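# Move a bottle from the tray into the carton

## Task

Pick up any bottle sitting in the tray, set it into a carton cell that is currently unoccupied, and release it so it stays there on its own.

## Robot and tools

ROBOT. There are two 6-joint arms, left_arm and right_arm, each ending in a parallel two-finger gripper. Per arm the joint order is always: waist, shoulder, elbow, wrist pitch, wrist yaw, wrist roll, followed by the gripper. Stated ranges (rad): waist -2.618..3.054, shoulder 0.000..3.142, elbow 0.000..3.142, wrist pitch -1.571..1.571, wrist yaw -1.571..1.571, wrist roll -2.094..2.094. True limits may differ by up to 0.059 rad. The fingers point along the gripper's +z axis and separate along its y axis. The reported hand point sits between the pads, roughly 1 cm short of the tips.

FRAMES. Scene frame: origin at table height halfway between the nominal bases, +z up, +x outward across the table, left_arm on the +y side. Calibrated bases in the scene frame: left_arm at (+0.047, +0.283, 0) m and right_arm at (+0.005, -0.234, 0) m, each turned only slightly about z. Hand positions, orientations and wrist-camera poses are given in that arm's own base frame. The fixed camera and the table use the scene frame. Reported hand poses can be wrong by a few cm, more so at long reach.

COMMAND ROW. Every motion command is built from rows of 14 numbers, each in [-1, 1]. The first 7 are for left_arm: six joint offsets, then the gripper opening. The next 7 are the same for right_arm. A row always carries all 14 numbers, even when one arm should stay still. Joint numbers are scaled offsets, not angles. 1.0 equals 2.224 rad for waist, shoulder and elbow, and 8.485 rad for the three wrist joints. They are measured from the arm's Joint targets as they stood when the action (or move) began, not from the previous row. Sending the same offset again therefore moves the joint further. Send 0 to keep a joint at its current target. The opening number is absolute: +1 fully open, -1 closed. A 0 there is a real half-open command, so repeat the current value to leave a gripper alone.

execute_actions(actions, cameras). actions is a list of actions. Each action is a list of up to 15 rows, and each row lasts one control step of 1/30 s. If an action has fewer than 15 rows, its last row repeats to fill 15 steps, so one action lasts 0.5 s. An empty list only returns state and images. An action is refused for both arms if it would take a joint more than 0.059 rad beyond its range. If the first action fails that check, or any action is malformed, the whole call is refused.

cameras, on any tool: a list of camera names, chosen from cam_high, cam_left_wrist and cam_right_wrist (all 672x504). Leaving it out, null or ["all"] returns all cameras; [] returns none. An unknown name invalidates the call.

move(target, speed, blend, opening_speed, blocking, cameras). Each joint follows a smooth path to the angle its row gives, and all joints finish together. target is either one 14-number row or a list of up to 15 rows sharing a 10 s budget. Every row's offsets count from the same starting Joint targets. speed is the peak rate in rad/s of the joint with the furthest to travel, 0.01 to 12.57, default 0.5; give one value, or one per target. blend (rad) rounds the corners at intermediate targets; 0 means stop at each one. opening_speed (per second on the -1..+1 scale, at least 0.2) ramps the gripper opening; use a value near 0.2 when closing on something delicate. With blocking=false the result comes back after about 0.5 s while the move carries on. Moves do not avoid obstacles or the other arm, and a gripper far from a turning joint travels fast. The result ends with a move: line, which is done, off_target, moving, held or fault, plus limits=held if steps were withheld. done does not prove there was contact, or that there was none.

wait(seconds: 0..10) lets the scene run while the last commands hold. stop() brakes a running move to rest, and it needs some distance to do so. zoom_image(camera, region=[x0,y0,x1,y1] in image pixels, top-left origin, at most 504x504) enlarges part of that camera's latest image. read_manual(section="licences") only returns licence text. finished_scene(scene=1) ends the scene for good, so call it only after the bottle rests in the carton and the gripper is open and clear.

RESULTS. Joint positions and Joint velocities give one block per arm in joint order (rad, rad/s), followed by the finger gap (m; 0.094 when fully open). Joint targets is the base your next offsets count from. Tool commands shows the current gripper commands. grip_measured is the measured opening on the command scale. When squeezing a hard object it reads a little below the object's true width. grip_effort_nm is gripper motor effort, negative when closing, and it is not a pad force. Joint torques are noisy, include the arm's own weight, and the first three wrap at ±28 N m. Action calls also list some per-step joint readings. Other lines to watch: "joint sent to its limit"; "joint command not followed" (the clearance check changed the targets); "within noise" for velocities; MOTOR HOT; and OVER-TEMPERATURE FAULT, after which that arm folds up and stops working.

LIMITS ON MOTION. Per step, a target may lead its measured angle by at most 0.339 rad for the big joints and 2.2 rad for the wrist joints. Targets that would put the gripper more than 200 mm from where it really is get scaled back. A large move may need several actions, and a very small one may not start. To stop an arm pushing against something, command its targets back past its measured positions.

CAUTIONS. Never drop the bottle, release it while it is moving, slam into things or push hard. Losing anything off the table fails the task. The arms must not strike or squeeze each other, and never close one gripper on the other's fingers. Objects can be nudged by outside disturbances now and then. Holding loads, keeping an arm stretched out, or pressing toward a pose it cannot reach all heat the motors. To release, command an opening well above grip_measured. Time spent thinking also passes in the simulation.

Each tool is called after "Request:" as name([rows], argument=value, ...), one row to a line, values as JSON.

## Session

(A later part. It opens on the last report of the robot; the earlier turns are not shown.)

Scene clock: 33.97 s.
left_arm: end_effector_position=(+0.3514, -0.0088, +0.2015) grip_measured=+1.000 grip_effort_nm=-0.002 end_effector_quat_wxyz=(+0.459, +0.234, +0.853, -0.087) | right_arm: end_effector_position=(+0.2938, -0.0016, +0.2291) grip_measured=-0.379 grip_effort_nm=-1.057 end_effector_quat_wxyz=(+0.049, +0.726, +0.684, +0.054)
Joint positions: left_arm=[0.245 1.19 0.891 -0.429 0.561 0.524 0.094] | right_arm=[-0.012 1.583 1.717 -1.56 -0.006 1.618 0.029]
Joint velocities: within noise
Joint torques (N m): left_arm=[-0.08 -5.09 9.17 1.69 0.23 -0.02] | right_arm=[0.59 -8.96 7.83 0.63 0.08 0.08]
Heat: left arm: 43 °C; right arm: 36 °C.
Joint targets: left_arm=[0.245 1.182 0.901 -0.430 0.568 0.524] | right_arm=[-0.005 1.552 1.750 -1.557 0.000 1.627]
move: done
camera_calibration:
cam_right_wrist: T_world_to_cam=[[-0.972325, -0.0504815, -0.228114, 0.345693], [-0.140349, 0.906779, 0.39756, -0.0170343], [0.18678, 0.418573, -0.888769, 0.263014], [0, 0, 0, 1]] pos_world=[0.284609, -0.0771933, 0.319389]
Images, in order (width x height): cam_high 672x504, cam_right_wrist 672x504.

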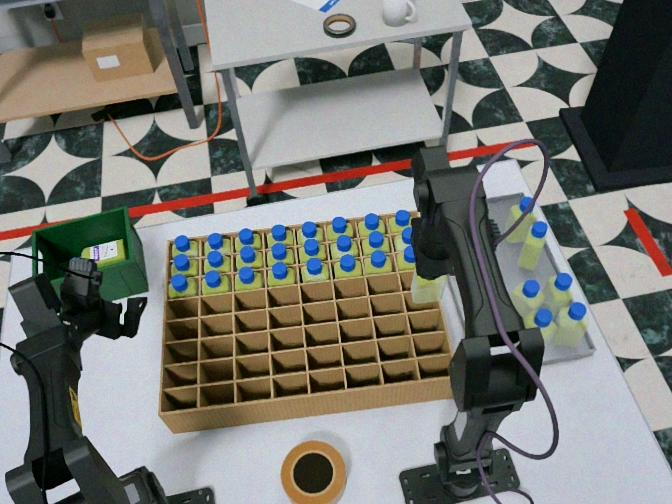

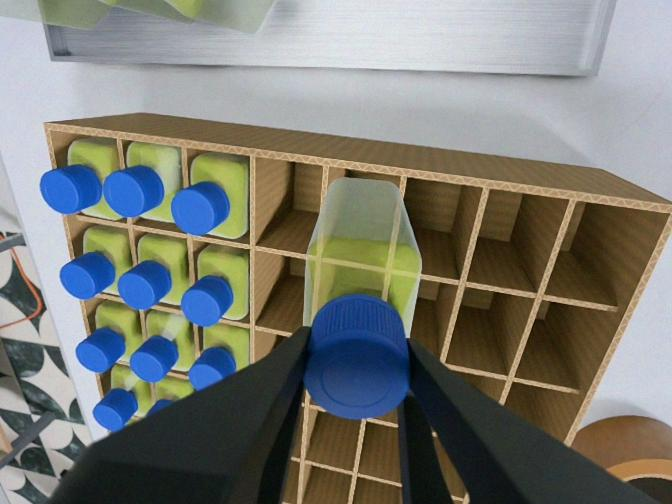

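Request:
move(target=[0,0,0,0,0,0,1,0.0054,0.0369,0.0061,0,0,0.0031,-0.6], speed=0.15, cameras=["cam_right_wrist", "cam_high"])

Request:
zoom_image(camera="cam_right_wrist", region=[230, 140, 450, 320])

Scene clock: 38.20 s.
left_arm: end_effector_position=(+0.3514, -0.0088, +0.2015) grip_measured=+1.000 grip_effort_nm=-0.002 end_effector_quat_wxyz=(+0.459, +0.234, +0.853, -0.087) | right_arm: end_effector_position=(+0.3003, +0.0018, +0.2196) grip_measured=-0.379 grip_effort_nm=-1.053 end_effector_quat_wxyz=(+0.036, +0.731, +0.680, +0.043)
Joint positions: left_arm=[0.245 1.19 0.891 -0.429 0.561 0.524 0.094] | right_arm=[-0.001 1.628 1.729 -1.56 -0.006 1.644 0.029]
Joint velocities: within noise
Joint torques (N m): left_arm=[-0.03 -5.07 9.14 1.7 0.23 -0.01] | right_arm=[0.62 -5.96 7.97 0.56 0.07 0.08]
Heat: left arm: 43 °C; right arm: 36 °C.
Joint targets: left_arm=[0.245 1.182 0.901 -0.430 0.568 0.524] | right_arm=[0.007 1.634 1.764 -1.557 0.000 1.654]
move: done
camera_calibration:
cam_right_wrist: T_world_to_cam=[[-0.980226, -0.0358112, -0.194615, 0.34502], [-0.113574, 0.907187, 0.405108, -0.0251016], [0.162045, 0.419201, -0.893315, 0.260333], [0, 0, 0, 1]] pos_world=[0.293161, -0.0740044, 0.309875]
Images, in order (width x height): cam_high 672x504, cam_right_wrist 672x504.

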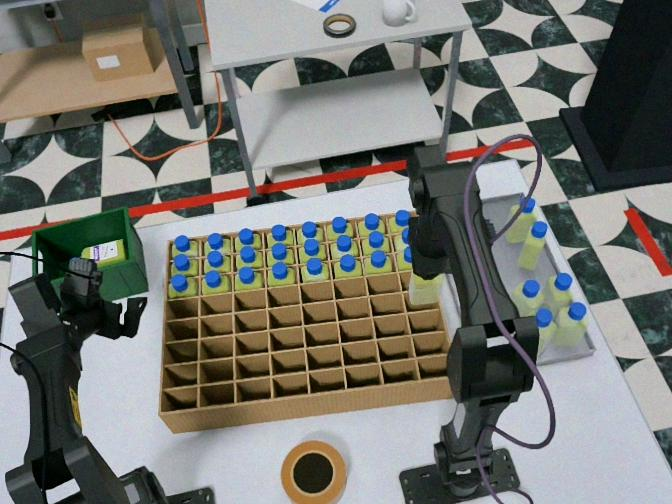

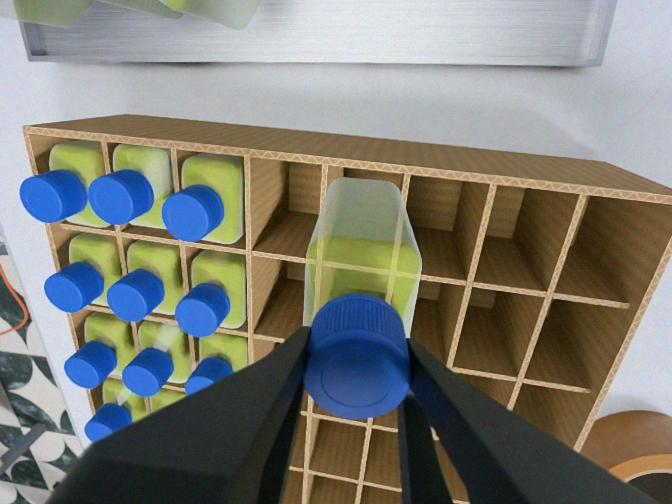

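Scaled by 2.291 from the camera's 672x504 image, which has a finer 960x720 frame.

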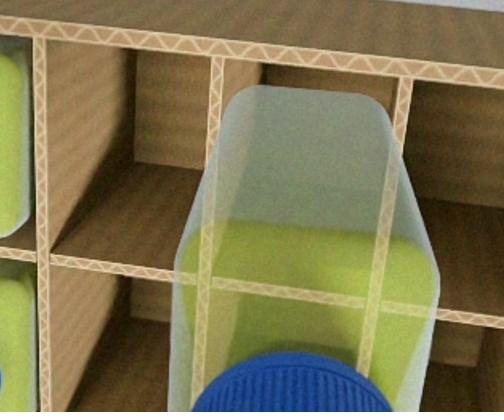

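Request:
move(target=[0,0,0,0,0,0,1,0.0040,0.0220,0,0,0,0.0024,-0.6], speed=0.08, cameras=["cam_right_wrist", "cam_high"])

Request:
zoom_image(camera="cam_right_wrist", region=[230, 140, 450, 320])

Scene clock: 39.83 s.
left_arm: end_effector_position=(+0.3514, -0.0088, +0.2015) grip_measured=+1.000 grip_effort_nm=0.002 end_effector_quat_wxyz=(+0.459, +0.234, +0.853, -0.087) | right_arm: end_effector_position=(+0.3046, +0.0045, +0.2068) grip_measured=-0.379 grip_effort_nm=-1.057 end_effector_quat_wxyz=(+0.020, +0.736, +0.676, +0.026)
Joint positions: left_arm=[0.245 1.19 0.891 -0.429 0.561 0.524 0.094] | right_arm=[0.008 1.673 1.729 -1.56 -0.006 1.664 0.029]
Joint velocities: within noise
Joint torques (N m): left_arm=[-0.01 -5.14 9.21 1.71 0.22 -0.02] | right_arm=[0.62 -6.06 8.01 0.48 0.08 0.09]
Heat: left arm: 43 °C; right arm: 36 °C.
Joint targets: left_arm=[0.245 1.182 0.901 -0.430 0.568 0.524] | right_arm=[0.016 1.683 1.764 -1.557 0.000 1.674]
move: done
camera_calibration:
cam_right_wrist: T_world_to_cam=[[-0.988392, -0.0246581, -0.149913, 0.340022], [-0.0849979, 0.907613, 0.411114, -0.031788], [0.125925, 0.419084, -0.899173, 0.25925], [0, 0, 0, 1]] pos_world=[0.300726, -0.0714121, 0.297153]
Images, in order (width x height): cam_high 672x504, cam_right_wrist 672x504.

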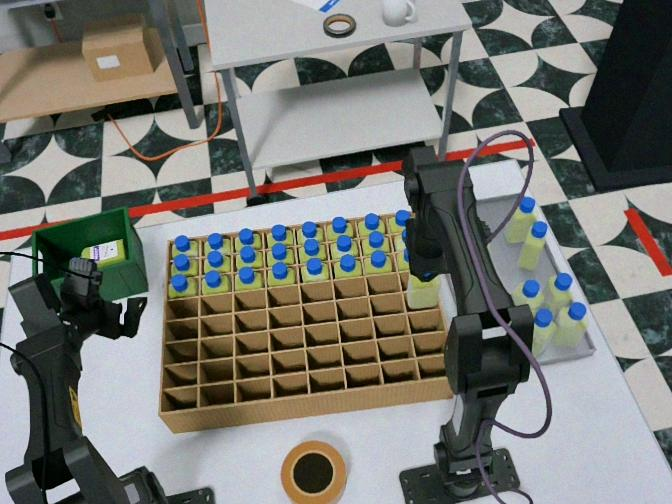

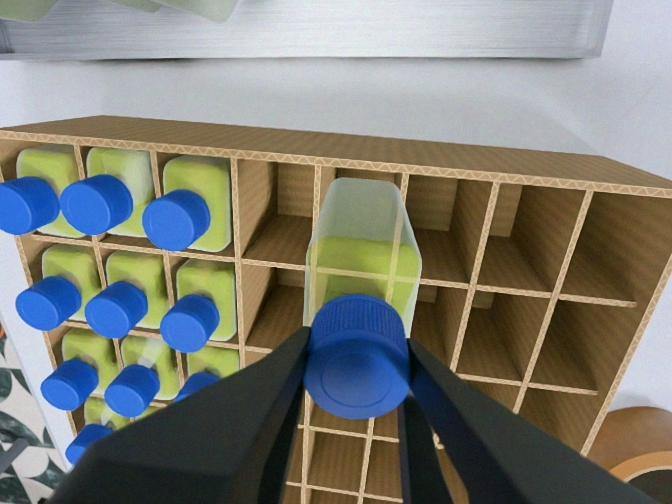

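Scaled by 2.291 from the camera's 672x504 image, which has a finer 960x720 frame.

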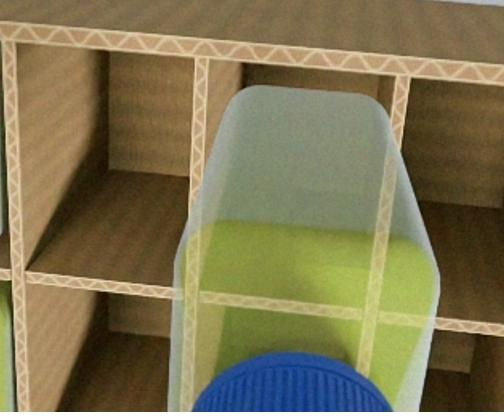

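Request:
move(target=[0,0,0,0,0,0,1,0,0,-0.0189,0.0009,0,0,-0.6], speed=0.1, cameras=[])

Scene clock: 41.70 s.
left_arm: end_effector_position=(+0.3514, -0.0088, +0.2015) grip_measured=+1.000 grip_effort_nm=-0.007 end_effector_quat_wxyz=(+0.459, +0.234, +0.853, -0.087) | right_arm: end_effector_position=(+0.3052, +0.0045, +0.2068) grip_measured=-0.379 grip_effort_nm=-1.057 end_effector_quat_wxyz=(+0.021, +0.736, +0.676, +0.027)
Joint positions: left_arm=[0.245 1.19 0.891 -0.429 0.561 0.524 0.094] | right_arm=[0.008 1.673 1.729 -1.557 -0.006 1.664 0.029]
Joint velocities: within noise
Joint torques (N m): left_arm=[0.01 -5.09 9.11 1.7 0.24 0] | right_arm=[0.65 -6.12 4.55 0.53 0.09 0.08]
Heat: left arm: 43 °C; right arm: 36 °C.
Joint targets: left_arm=[0.245 1.182 0.901 -0.430 0.568 0.524] | right_arm=[0.016 1.683 1.722 -1.550 0.000 1.674]
move: done
No camera images: "cameras" was empty.

Request:
move([
  [0,0,0,0,0,0,1,0,0.0153,-0.0108,0.0025,0,0,-0.6],
  [0,0,0,0,0,0,1,0,0.0324,-0.0146,0.0047,0,0,-0.6],
], speed=0.08, cameras=["cam_right_wrist", "cam_high"])

Request:
zoom_image(camera="cam_right_wrist", region=[230, 140, 450, 320])

Scene clock: 43.37 s.
left_arm: end_effector_position=(+0.3514, -0.0088, +0.2015) grip_measured=+1.000 grip_effort_nm=0.002 end_effector_quat_wxyz=(+0.459, +0.234, +0.853, -0.087) | right_arm: end_effector_position=(+0.3149, +0.0045, +0.1778) grip_measured=-0.379 grip_effort_nm=-1.057 end_effector_quat_wxyz=(+0.000, +0.737, +0.676, +0.004)
Joint positions: left_arm=[0.245 1.19 0.891 -0.429 0.561 0.524 0.094] | right_arm=[0.008 1.745 1.694 -1.513 -0.006 1.664 0.029]
Joint velocities: within noise
Joint torques (N m): left_arm=[-0.06 -5.11 9.13 1.69 0.23 -0.01] | right_arm=[0.68 -6.82 4.72 0.36 0.07 0.1]
Heat: left arm: 43 °C; right arm: 36 °C.
Joint targets: left_arm=[0.245 1.182 0.901 -0.430 0.568 0.524] | right_arm=[0.016 1.755 1.689 -1.510 0.000 1.674]
move: done
camera_calibration:
cam_right_wrist: T_world_to_cam=[[-0.995544, -0.0239951, -0.0911924, 0.337753], [-0.0598903, 0.907878, 0.414934, -0.0276427], [0.0728352, 0.418547, -0.90527, 0.249703], [0, 0, 0, 1]] pos_world=[0.316406, -0.0713118, 0.268319]
Images, in order (width x height): cam_high 672x504, cam_right_wrist 672x504.

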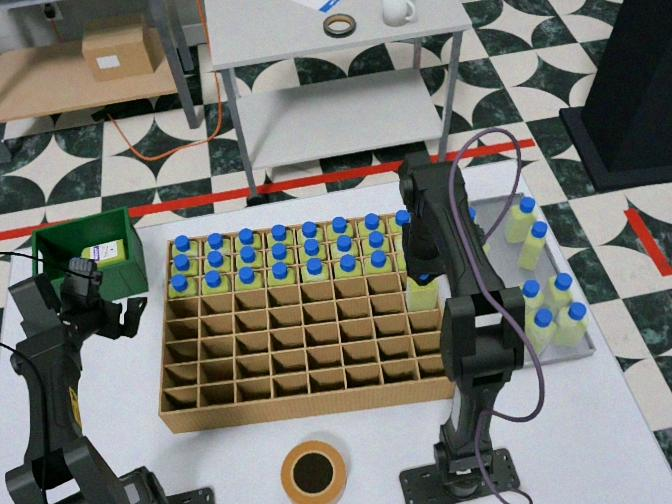

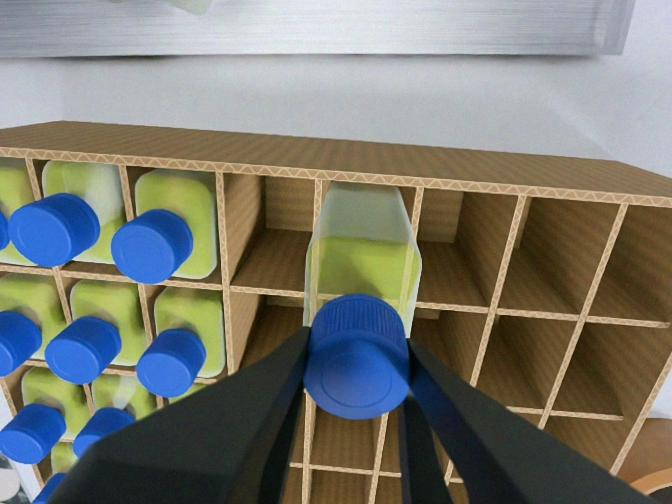

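Scaled by 2.291 from the camera's 672x504 image, which has a finer 960x720 frame.

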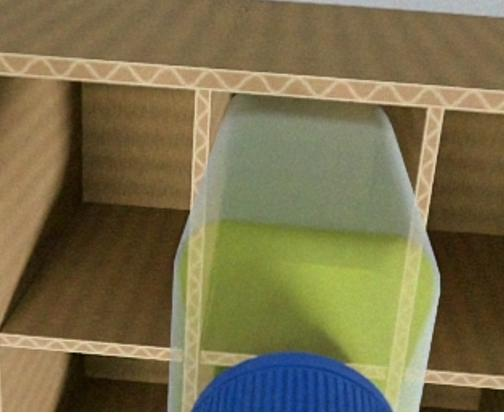

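Request:
move([
  [0,0,0,0,0,0,1,0,0,-0.0336,0.00747,0,0,-0.6],
  [0,0,0,0,0,0,1,0,0,-0.0658,0.01534,0,0,-0.6],
], speed=0.1, cameras=["cam_right_wrist", "cam_high"])

Request:
zoom_image(camera="cam_right_wrist", region=[230, 140, 450, 320])

Scene clock: 46.70 s.
left_arm: end_effector_position=(+0.3514, -0.0088, +0.2015) grip_measured=+1.000 grip_effort_nm=-0.002 end_effector_quat_wxyz=(+0.459, +0.234, +0.853, -0.087) | right_arm: end_effector_position=(+0.3155, +0.0045, +0.1413) grip_measured=-0.379 grip_effort_nm=-1.067 end_effector_quat_wxyz=(-0.005, +0.737, +0.676, -0.001)
Joint positions: left_arm=[0.245 1.19 0.891 -0.429 0.561 0.524 0.094] | right_arm=[0.008 1.745 1.549 -1.383 -0.006 1.664 0.029]
Joint velocities: within noise
Joint torques (N m): left_arm=[-0.02 -5.09 9.18 1.69 0.22 -0.01] | right_arm=[0.66 -6.94 4.77 0.32 0.08 0.09]
Heat: left arm: 43 °C; right arm: 36 °C.
Joint targets: left_arm=[0.245 1.182 0.901 -0.430 0.568 0.524] | right_arm=[0.016 1.755 1.543 -1.380 0.000 1.674]
move: done
camera_calibration:
cam_right_wrist: T_world_to_cam=[[-0.99679, -0.0239227, -0.0764092, 0.33331], [-0.053655, 0.907921, 0.415693, -0.0145365], [0.059429, 0.418458, -0.90629, 0.22101], [0, 0, 0, 1]] pos_world=[0.318325, -0.0713117, 0.23181]
Images, in order (width x height): cam_high 672x504, cam_right_wrist 672x504.

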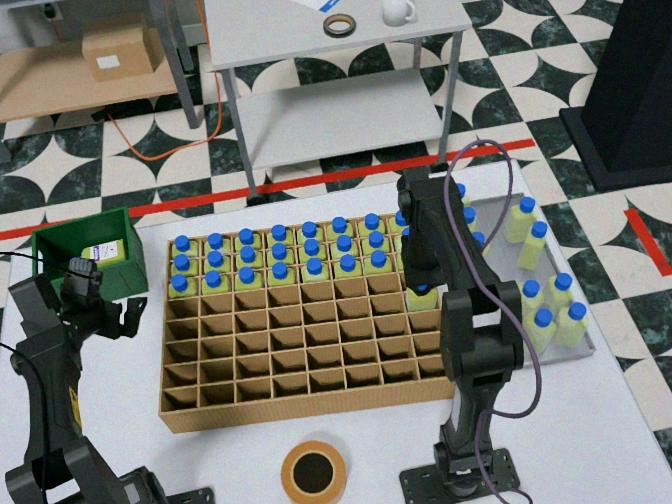

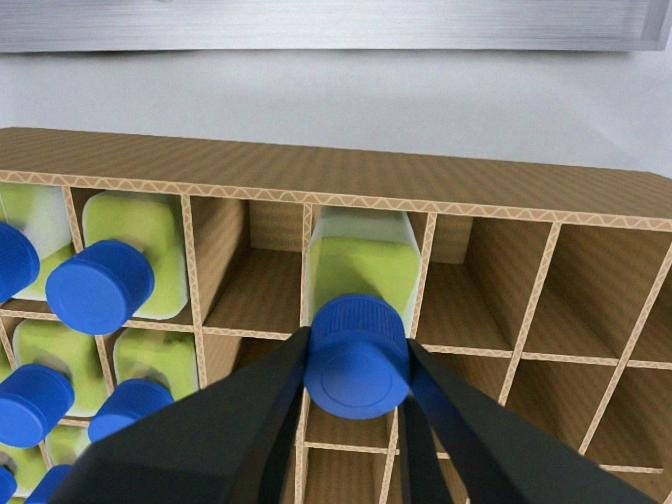

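Scaled by 2.291 from the camera's 672x504 image, which has a finer 960x720 frame.

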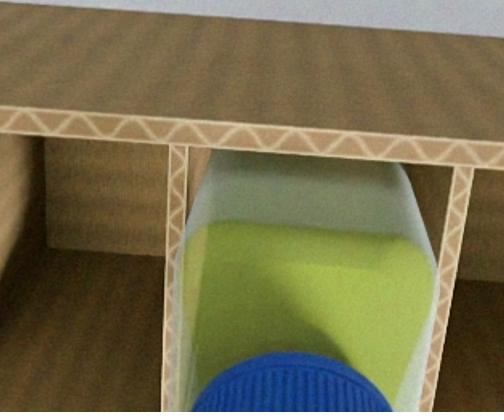

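Request:
move(target=[0,0,0,0,0,0,1,0,0,-0.0240,0.00566,0,0,-0.6], speed=0.08, cameras=["cam_right_wrist"])

Request:
zoom_image(camera="cam_right_wrist", region=[230, 140, 450, 420])

Scene clock: 48.13 s.
left_arm: end_effector_position=(+0.3514, -0.0088, +0.2015) grip_measured=+1.000 grip_effort_nm=-0.002 end_effector_quat_wxyz=(+0.459, +0.234, +0.853, -0.087) | right_arm: end_effector_position=(+0.3144, +0.0045, +0.1279) grip_measured=-0.379 grip_effort_nm=-1.057 end_effector_quat_wxyz=(-0.006, +0.737, +0.676, -0.003)
Joint positions: left_arm=[0.245 1.19 0.891 -0.429 0.561 0.524 0.094] | right_arm=[0.008 1.745 1.495 -1.335 -0.006 1.664 0.029]
Joint velocities: within noise
Joint torques (N m): left_arm=[-0.01 -5.11 9.1 1.67 0.22 0] | right_arm=[0.7 -6.93 4.77 0.32 0.08 0.09]
Heat: left arm: 43 °C; right arm: 36 °C.
Joint targets: left_arm=[0.245 1.182 0.901 -0.430 0.568 0.524] | right_arm=[0.016 1.755 1.489 -1.332 0.000 1.674]
move: done
camera_calibration:
cam_right_wrist: T_world_to_cam=[[-0.997181, -0.024002, -0.0710902, 0.330644], [-0.0515085, 0.907918, 0.41597, -0.00969796], [0.05456, 0.41846, -0.906595, 0.210421], [0, 0, 0, 1]] pos_world=[0.317732, -0.0713117, 0.218306]
Images, in order (width x height): cam_right_wrist 672x504.

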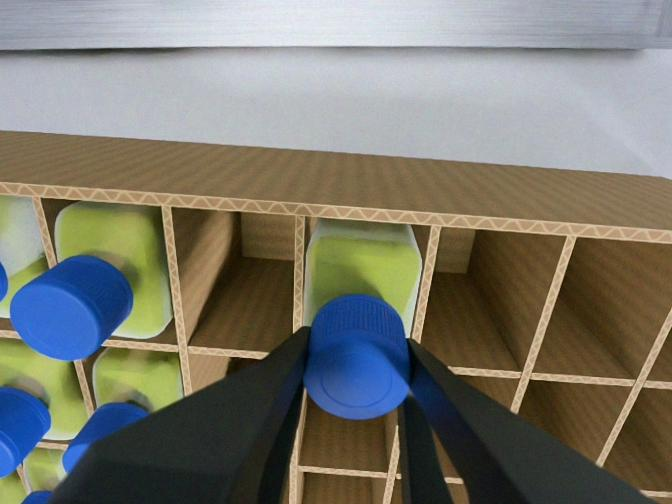

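Scaled by 1.800 from the camera's 672x504 image, which has a finer 960x720 frame.

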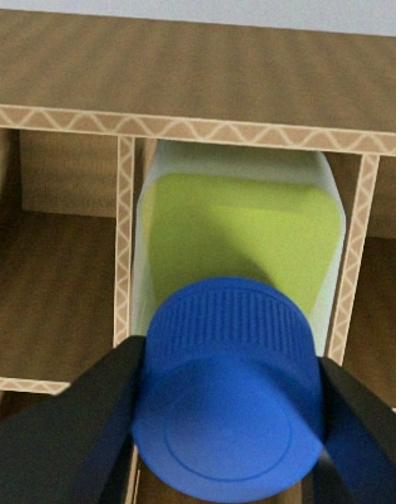

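Request:
move(target=[0,0,0,0,0,0,1,0,0,-0.0103,0.0027,0,0,-0.6], speed=0.05, cameras=["cam_right_wrist"])

Scene clock: 49.17 s.
left_arm: end_effector_position=(+0.3514, -0.0088, +0.2015) grip_measured=+1.000 grip_effort_nm=-0.002 end_effector_quat_wxyz=(+0.459, +0.234, +0.853, -0.087) | right_arm: end_effector_position=(+0.3144, +0.0045, +0.1222) grip_measured=-0.379 grip_effort_nm=-1.062 end_effector_quat_wxyz=(-0.006, +0.737, +0.676, -0.003)
Joint positions: left_arm=[0.245 1.19 0.891 -0.429 0.561 0.524 0.094] | right_arm=[0.008 1.745 1.473 -1.312 -0.006 1.664 0.029]
Joint velocities: within noise
Joint torques (N m): left_arm=[-0.01 -5.12 9.17 1.69 0.23 0] | right_arm=[0.66 -6.93 4.77 0.31 0.08 0.08]
Heat: left arm: 43 °C; right arm: 36 °C.
Joint targets: left_arm=[0.245 1.182 0.901 -0.430 0.568 0.524] | right_arm=[0.016 1.755 1.467 -1.309 0.000 1.674]
move: done
camera_calibration:
cam_right_wrist: T_world_to_cam=[[-0.997159, -0.0239712, -0.0714037, 0.330208], [-0.051611, 0.907921, 0.415951, -0.00733685], [0.0548581, 0.418455, -0.906579, 0.205252], [0, 0, 0, 1]] pos_world=[0.317632, -0.0713117, 0.212707]
Images, in order (width x height): cam_right_wrist 672x504.

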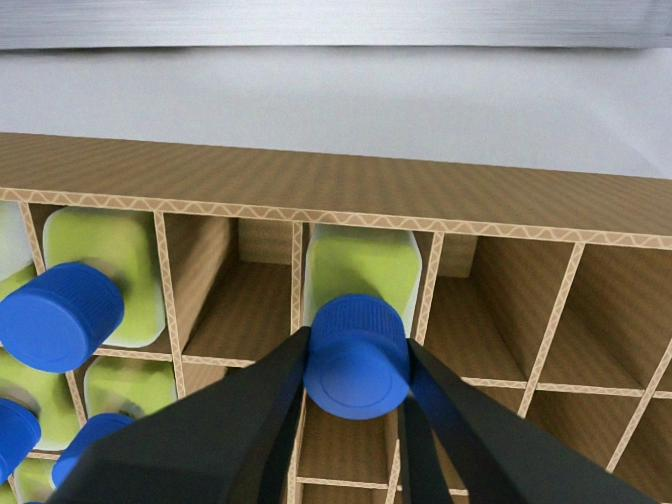

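Request:
move(target=[0,0,0,0,0,0,1,0,0,-0.0054,0.0014,0,0,-0.6], speed=0.04, cameras=["cam_right_wrist"])

Request:
zoom_image(camera="cam_right_wrist", region=[230, 190, 450, 440])

Scene clock: 50.13 s.
left_arm: end_effector_position=(+0.3514, -0.0088, +0.2015) grip_measured=+1.000 grip_effort_nm=0.002 end_effector_quat_wxyz=(+0.459, +0.234, +0.853, -0.087) | right_arm: end_effector_position=(+0.3143, +0.0045, +0.1192) grip_measured=-0.379 grip_effort_nm=-1.062 end_effector_quat_wxyz=(-0.006, +0.737, +0.676, -0.003)
Joint positions: left_arm=[0.245 1.19 0.891 -0.429 0.561 0.524 0.094] | right_arm=[0.008 1.745 1.461 -1.3 -0.006 1.664 0.029]
Joint velocities: within noise
Joint torques (N m): left_arm=[-0.08 -5.19 9.17 1.7 0.22 -0.01] | right_arm=[0.69 -6.93 4.74 0.3 0.08 0.1]
Heat: left arm: 43 °C; right arm: 35 °C.
Joint targets: left_arm=[0.245 1.182 0.901 -0.430 0.568 0.524] | right_arm=[0.016 1.755 1.455 -1.297 0.000 1.674]
move: done
camera_calibration:
cam_right_wrist: T_world_to_cam=[[-0.997159, -0.0239712, -0.0714037, 0.329894], [-0.051611, 0.907921, 0.415951, -0.00609416], [0.0548581, 0.418455, -0.906579, 0.202537], [0, 0, 0, 1]] pos_world=[0.317532, -0.0713117, 0.209707]
Images, in order (width x height): cam_right_wrist 672x504.

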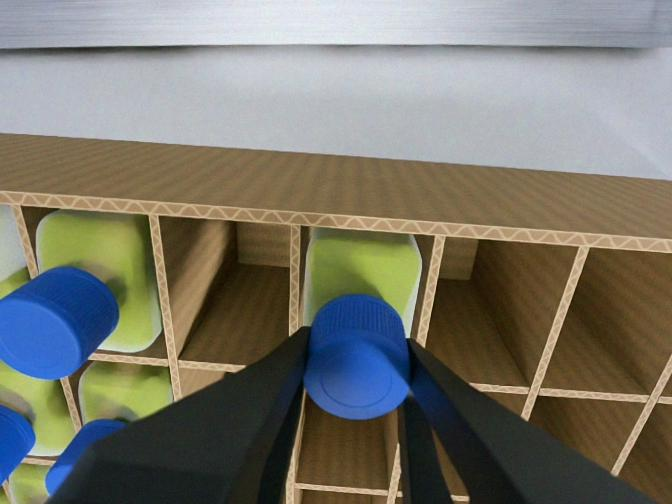

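Scaled by 2.016 from the camera's 672x504 image, which has a finer 960x720 frame.

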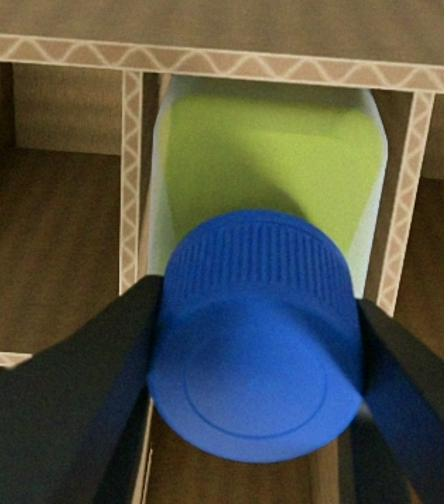

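Request:
move(target=[0,0,0,0,0,0,1,0,0,-0.0045,0.0012,0,0,-0.6], speed=0.04, cameras=["cam_right_wrist"])

Scene clock: 51.10 s.
left_arm: end_effector_position=(+0.3514, -0.0088, +0.2015) grip_measured=+1.000 grip_effort_nm=-0.002 end_effector_quat_wxyz=(+0.459, +0.234, +0.853, -0.087) | right_arm: end_effector_position=(+0.3143, +0.0045, +0.1167) grip_measured=-0.379 grip_effort_nm=-1.067 end_effector_quat_wxyz=(-0.006, +0.737, +0.676, -0.003)
Joint positions: left_arm=[0.245 1.19 0.891 -0.429 0.561 0.524 0.094] | right_arm=[0.008 1.745 1.451 -1.29 -0.006 1.664 0.029]
Joint velocities: within noise
Joint torques (N m): left_arm=[-0.03 -5.14 9.16 1.7 0.23 -0.02] | right_arm=[0.66 -6.9 4.71 0.31 0.06 0.08]
Heat: left arm: 43 °C; right arm: 35 °C.
Joint targets: left_arm=[0.245 1.182 0.901 -0.430 0.568 0.524] | right_arm=[0.016 1.755 1.445 -1.287 0.000 1.674]
move: done
camera_calibration:
cam_right_wrist: T_world_to_cam=[[-0.997127, -0.0239909, -0.0718486, 0.329696], [-0.0518142, 0.907923, 0.415921, -0.00498888], [0.0552547, 0.418449, -0.906558, 0.200146], [0, 0, 0, 1]] pos_world=[0.317431, -0.0713117, 0.207207]
Images, in order (width x height): cam_right_wrist 672x504.

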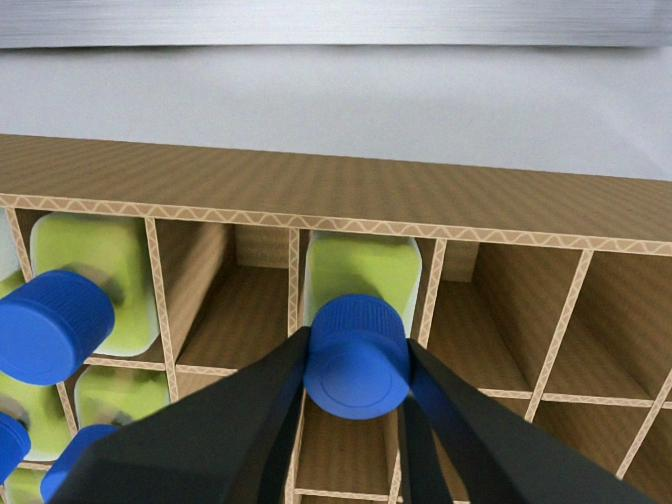

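Request:
move(target=[0,0,0,0,0,0,1,0,0,-0.0040,0.0010,0,0,-0.6], speed=0.04, cameras=["cam_right_wrist"])

Request:
zoom_image(camera="cam_right_wrist", region=[230, 190, 450, 440])

Scene clock: 52.07 s.
left_arm: end_effector_position=(+0.3514, -0.0088, +0.2015) grip_measured=+1.000 grip_effort_nm=0.002 end_effector_quat_wxyz=(+0.459, +0.234, +0.853, -0.087) | right_arm: end_effector_position=(+0.3138, +0.0045, +0.1144) grip_measured=-0.379 grip_effort_nm=-1.057 end_effector_quat_wxyz=(-0.007, +0.737, +0.676, -0.003)
Joint positions: left_arm=[0.245 1.19 0.891 -0.429 0.561 0.524 0.094] | right_arm=[0.008 1.745 1.442 -1.282 -0.006 1.664 0.029]
Joint velocities: within noise
Joint torques (N m): left_arm=[-0.03 -5.11 9.14 1.71 0.22 0] | right_arm=[0.66 -6.86 4.75 0.33 0.08 0.09]
Heat: left arm: 43 °C; right arm: 35 °C.
Joint targets: left_arm=[0.245 1.182 0.901 -0.430 0.568 0.524] | right_arm=[0.016 1.755 1.436 -1.278 0.000 1.674]
move: done
camera_calibration:
cam_right_wrist: T_world_to_cam=[[-0.997213, -0.0239823, -0.0706452, 0.329014], [-0.0513053, 0.907916, 0.416, -0.00422526], [0.0541633, 0.418465, -0.906617, 0.198436], [0, 0, 0, 1]] pos_world=[0.317133, -0.0713117, 0.204906]
Images, in order (width x height): cam_right_wrist 672x504.

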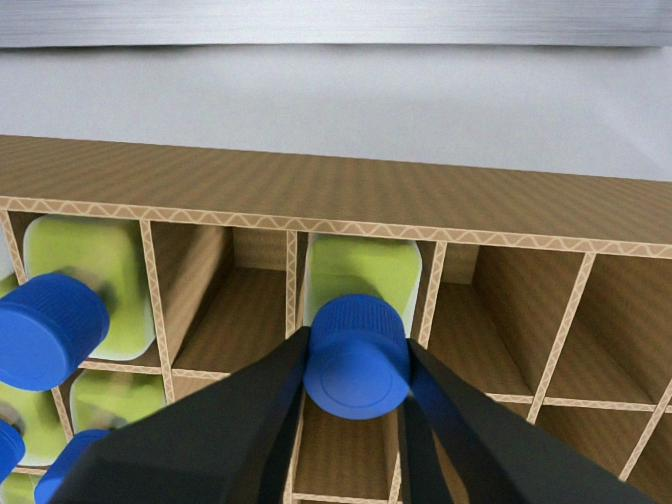

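Scaled by 2.016 from the camera's 672x504 image, which has a finer 960x720 frame.

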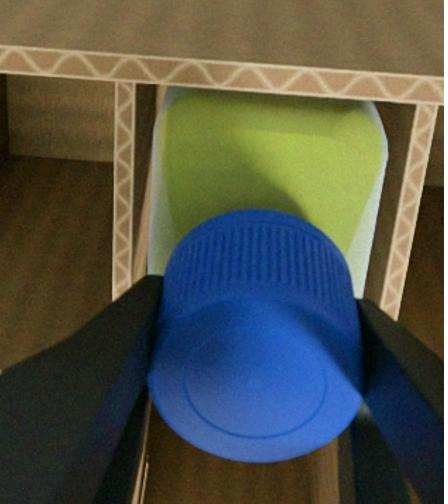

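Request:
move(target=[0,0,0,0,0,0,1,0,0,-0.0036,0.0009,0,0,-0.6], speed=0.04, cameras=["cam_right_wrist"])

Scene clock: 53.07 s.
left_arm: end_effector_position=(+0.3514, -0.0088, +0.2015) grip_measured=+1.000 grip_effort_nm=-0.002 end_effector_quat_wxyz=(+0.459, +0.234, +0.853, -0.087) | right_arm: end_effector_position=(+0.3135, +0.0045, +0.1125) grip_measured=-0.379 grip_effort_nm=-1.053 end_effector_quat_wxyz=(-0.007, +0.737, +0.676, -0.003)
Joint positions: left_arm=[0.245 1.19 0.891 -0.429 0.561 0.524 0.094] | right_arm=[0.008 1.745 1.434 -1.275 -0.006 1.664 0.029]
Joint velocities: within noise
Joint torques (N m): left_arm=[0.01 -5.19 9.18 1.7 0.23 -0.02] | right_arm=[0.65 -6.86 4.7 0.33 0.08 0.08]
Heat: left arm: 43 °C; right arm: 35 °C.
Joint targets: left_arm=[0.245 1.182 0.901 -0.430 0.568 0.524] | right_arm=[0.016 1.755 1.428 -1.271 0.000 1.674]
move: done
camera_calibration:
cam_right_wrist: T_world_to_cam=[[-0.997267, -0.0239962, -0.0698822, 0.328543], [-0.050998, 0.907928, 0.416011, -0.00354373], [0.0534654, 0.418438, -0.90667, 0.196954], [0, 0, 0, 1]] pos_world=[0.316934, -0.0713116, 0.203006]
Images, in order (width x height): cam_right_wrist 672x504.

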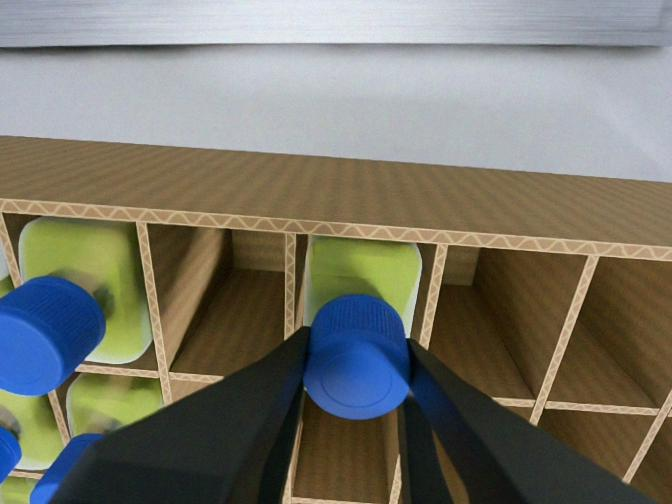

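Request:
move(target=[0,0,0,0,0,0,1,0,0,-0.0045,0.0012,0,0,-0.6], speed=0.04, cameras=["cam_right_wrist"])

Request:
zoom_image(camera="cam_right_wrist", region=[230, 190, 450, 440])

Scene clock: 54.10 s.
left_arm: end_effector_position=(+0.3514, -0.0088, +0.2015) grip_measured=+1.000 grip_effort_nm=0.002 end_effector_quat_wxyz=(+0.459, +0.234, +0.853, -0.087) | right_arm: end_effector_position=(+0.3140, +0.0045, +0.1122) grip_measured=-0.379 grip_effort_nm=-1.062 end_effector_quat_wxyz=(-0.006, +0.737, +0.676, -0.003)
Joint positions: left_arm=[0.245 1.19 0.891 -0.429 0.561 0.524 0.094] | right_arm=[0.008 1.745 1.433 -1.272 -0.006 1.664 0.029]
Joint velocities: within noise
Joint torques (N m): left_arm=[-0.08 -5.14 9.16 1.71 0.21 -0.01] | right_arm=[0.69 -6.94 4.05 0.41 0.08 0.09]
Heat: left arm: 43 °C; right arm: 35 °C.
Joint targets: left_arm=[0.245 1.182 0.901 -0.430 0.568 0.524] | right_arm=[0.016 1.755 1.418 -1.260 0.000 1.674]
move: done
camera_calibration:
cam_right_wrist: T_world_to_cam=[[-0.997127, -0.0239909, -0.0718486, 0.329173], [-0.0518142, 0.907923, 0.415921, -0.00312759], [0.0552547, 0.418449, -0.906558, 0.196077], [0, 0, 0, 1]] pos_world=[0.317231, -0.0713117, 0.202707]
Images, in order (width x height): cam_right_wrist 672x504.

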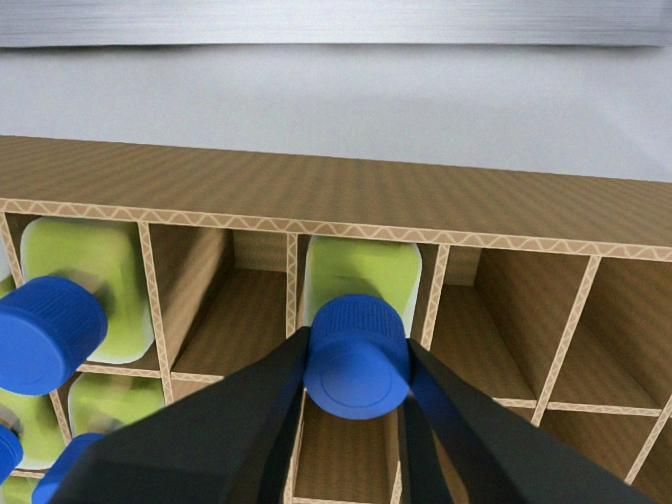

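Scaled by 2.016 from the camera's 672x504 image, which has a finer 960x720 frame.

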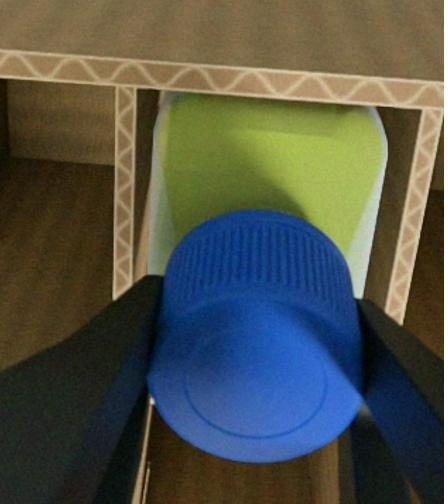

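Request:
zoom_image(camera="cam_right_wrist", region=[0, 190, 240, 430])

Request:
zoom_image(camera="cam_right_wrist", region=[270, 210, 450, 390])

Scaled by 2.100 from the camera's 672x504 image, which has a finer 960x720 frame.

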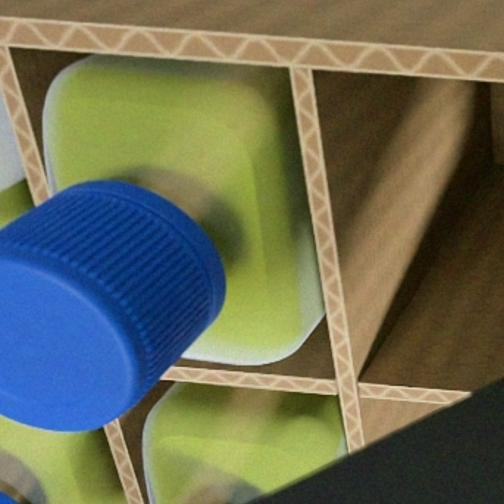

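Scaled by 2.800 from the camera's 672x504 image, which has a finer 960x720 frame.

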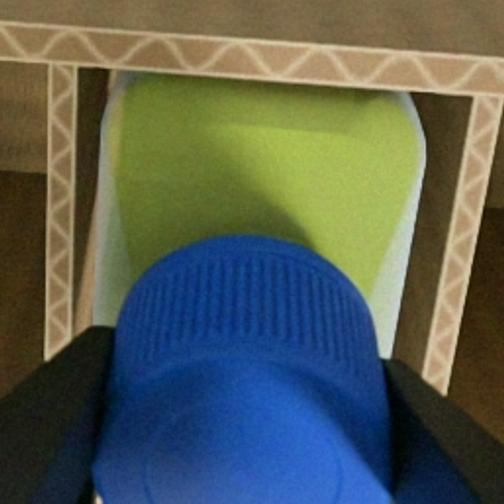

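Request:
move([
  [0,0,0,0,0,0,1,0,0,0.0036,-0.0009,0,0,-0.6],
  [0,0,0,0,0,0,1,0,0,0.0036,-0.0009,0,0,0.35],
], speed=0.1, opening_speed=0.8)

Scene clock: 57.93 s.
left_arm: end_effector_position=(+0.3514, -0.0088, +0.2015) grip_measured=+1.000 grip_effort_nm=-0.002 end_effector_quat_wxyz=(+0.459, +0.234, +0.853, -0.087) | right_arm: end_effector_position=(+0.3141, +0.0045, +0.1122) grip_measured=+0.347 grip_effort_nm=0.110 end_effector_quat_wxyz=(-0.006, +0.737, +0.676, -0.003)
Joint positions: left_arm=[0.245 1.19 0.891 -0.429 0.561 0.524 0.094] | right_arm=[0.008 1.745 1.433 -1.271 -0.006 1.665 0.063]
Joint velocities: within noise
Joint torques (N m): left_arm=[-0.02 -5.12 9.21 1.69 0.22 0.01] | right_arm=[0.64 -6.93 4.67 0.32 0.07 0.08]
Heat: left arm: 43 °C; right arm: 35 °C.
Joint targets: left_arm=[0.245 1.182 0.901 -0.430 0.568 0.524] | right_arm=[0.016 1.755 1.426 -1.268 0.000 1.674]
move: done
camera_calibration:
cam_right_wrist: T_world_to_cam=[[-0.997109, -0.0236055, -0.0722225, 0.32927], [-0.0516195, 0.90794, 0.415909, -0.0031854], [0.055756, 0.418434, -0.906534, 0.195913], [0, 0, 0, 1]] pos_world=[0.317231, -0.0713119, 0.202707]

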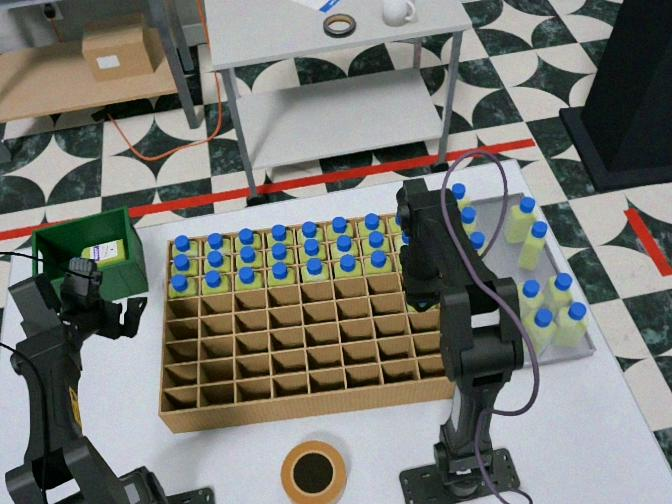

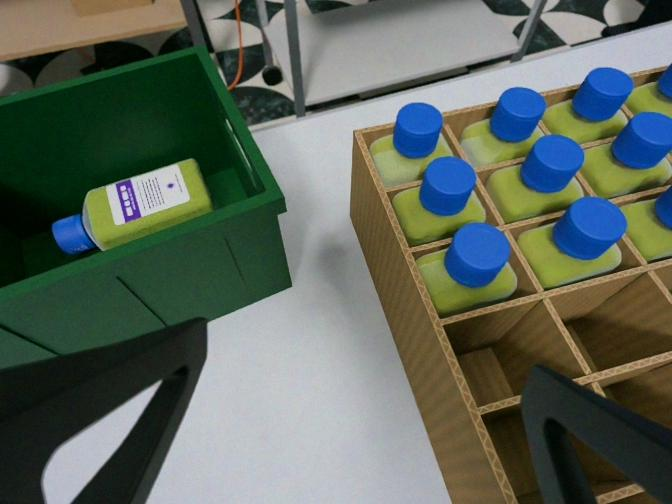

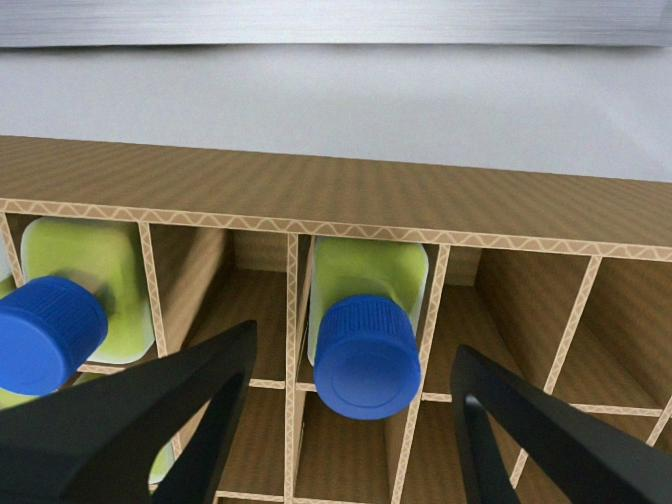

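Request:
move([
  [0,0,0,0,0,0,1,0,0,0.0189,0,0,0,0.35],
  [0,0,0,0,0,0,1,0,0,0.1290,-0.0293,0,0,0.35],
], speed=0.2)

Scene clock: 60.27 s.
left_arm: end_effector_position=(+0.3514, -0.0088, +0.2015) grip_measured=+1.000 grip_effort_nm=-0.002 end_effector_quat_wxyz=(+0.459, +0.234, +0.853, -0.087) | right_arm: end_effector_position=(+0.3165, +0.0046, +0.1757) grip_measured=+0.347 grip_effort_nm=0.115 end_effector_quat_wxyz=(+0.002, +0.737, +0.676, +0.006)
Joint positions: left_arm=[0.245 1.19 0.891 -0.429 0.561 0.524 0.094] | right_arm=[0.008 1.745 1.686 -1.5 -0.006 1.665 0.063]
Joint velocities: within noise
Joint torques (N m): left_arm=[0.03 -5.11 9.18 1.7 0.23 -0.01] | right_arm=[0.64 -6.82 7.35 0.16 0.09 0.09]
Heat: left arm: 43 °C; right arm: 35 °C.
Joint targets: left_arm=[0.245 1.182 0.901 -0.430 0.568 0.524] | right_arm=[0.016 1.755 1.713 -1.517 0.000 1.674]
move: done
camera_calibration:
cam_right_wrist: T_world_to_cam=[[-0.995091, -0.023545, -0.0961265, 0.339853], [-0.0615386, 0.907892, 0.414663, -0.0261103], [0.0775092, 0.418543, -0.904883, 0.246138], [0, 0, 0, 1]] pos_world=[0.317499, -0.0713121, 0.266222]

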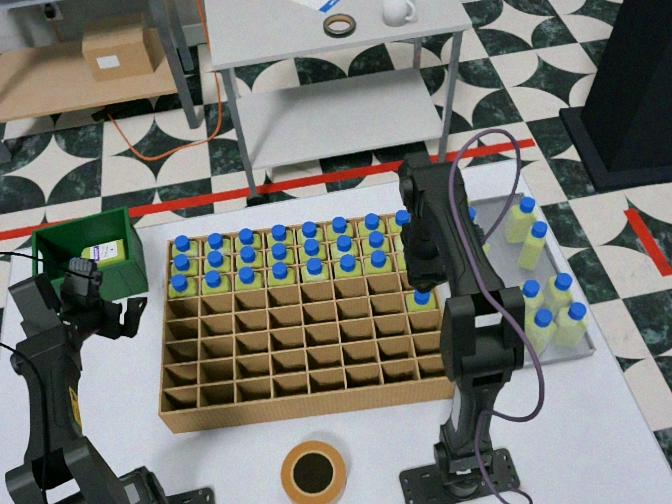

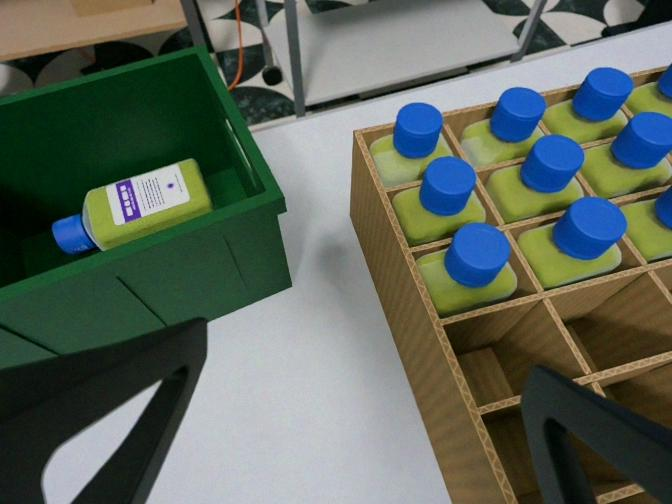

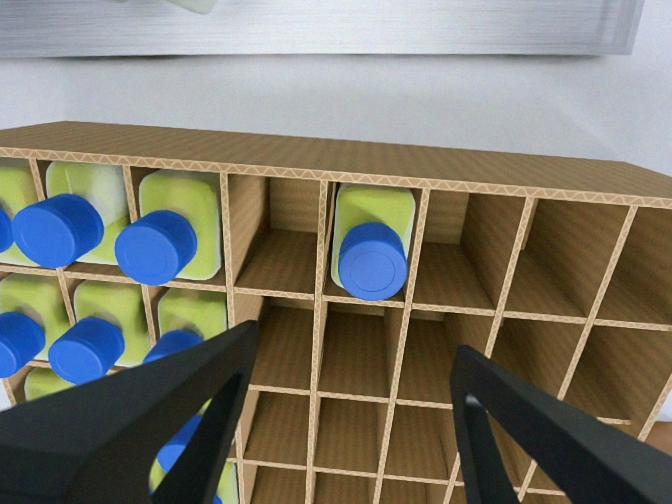

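The bottle is standing fully seated in its own cell, and the gripper is clear of it.

Request:
finished_scene()

The scene is finished: the task was done.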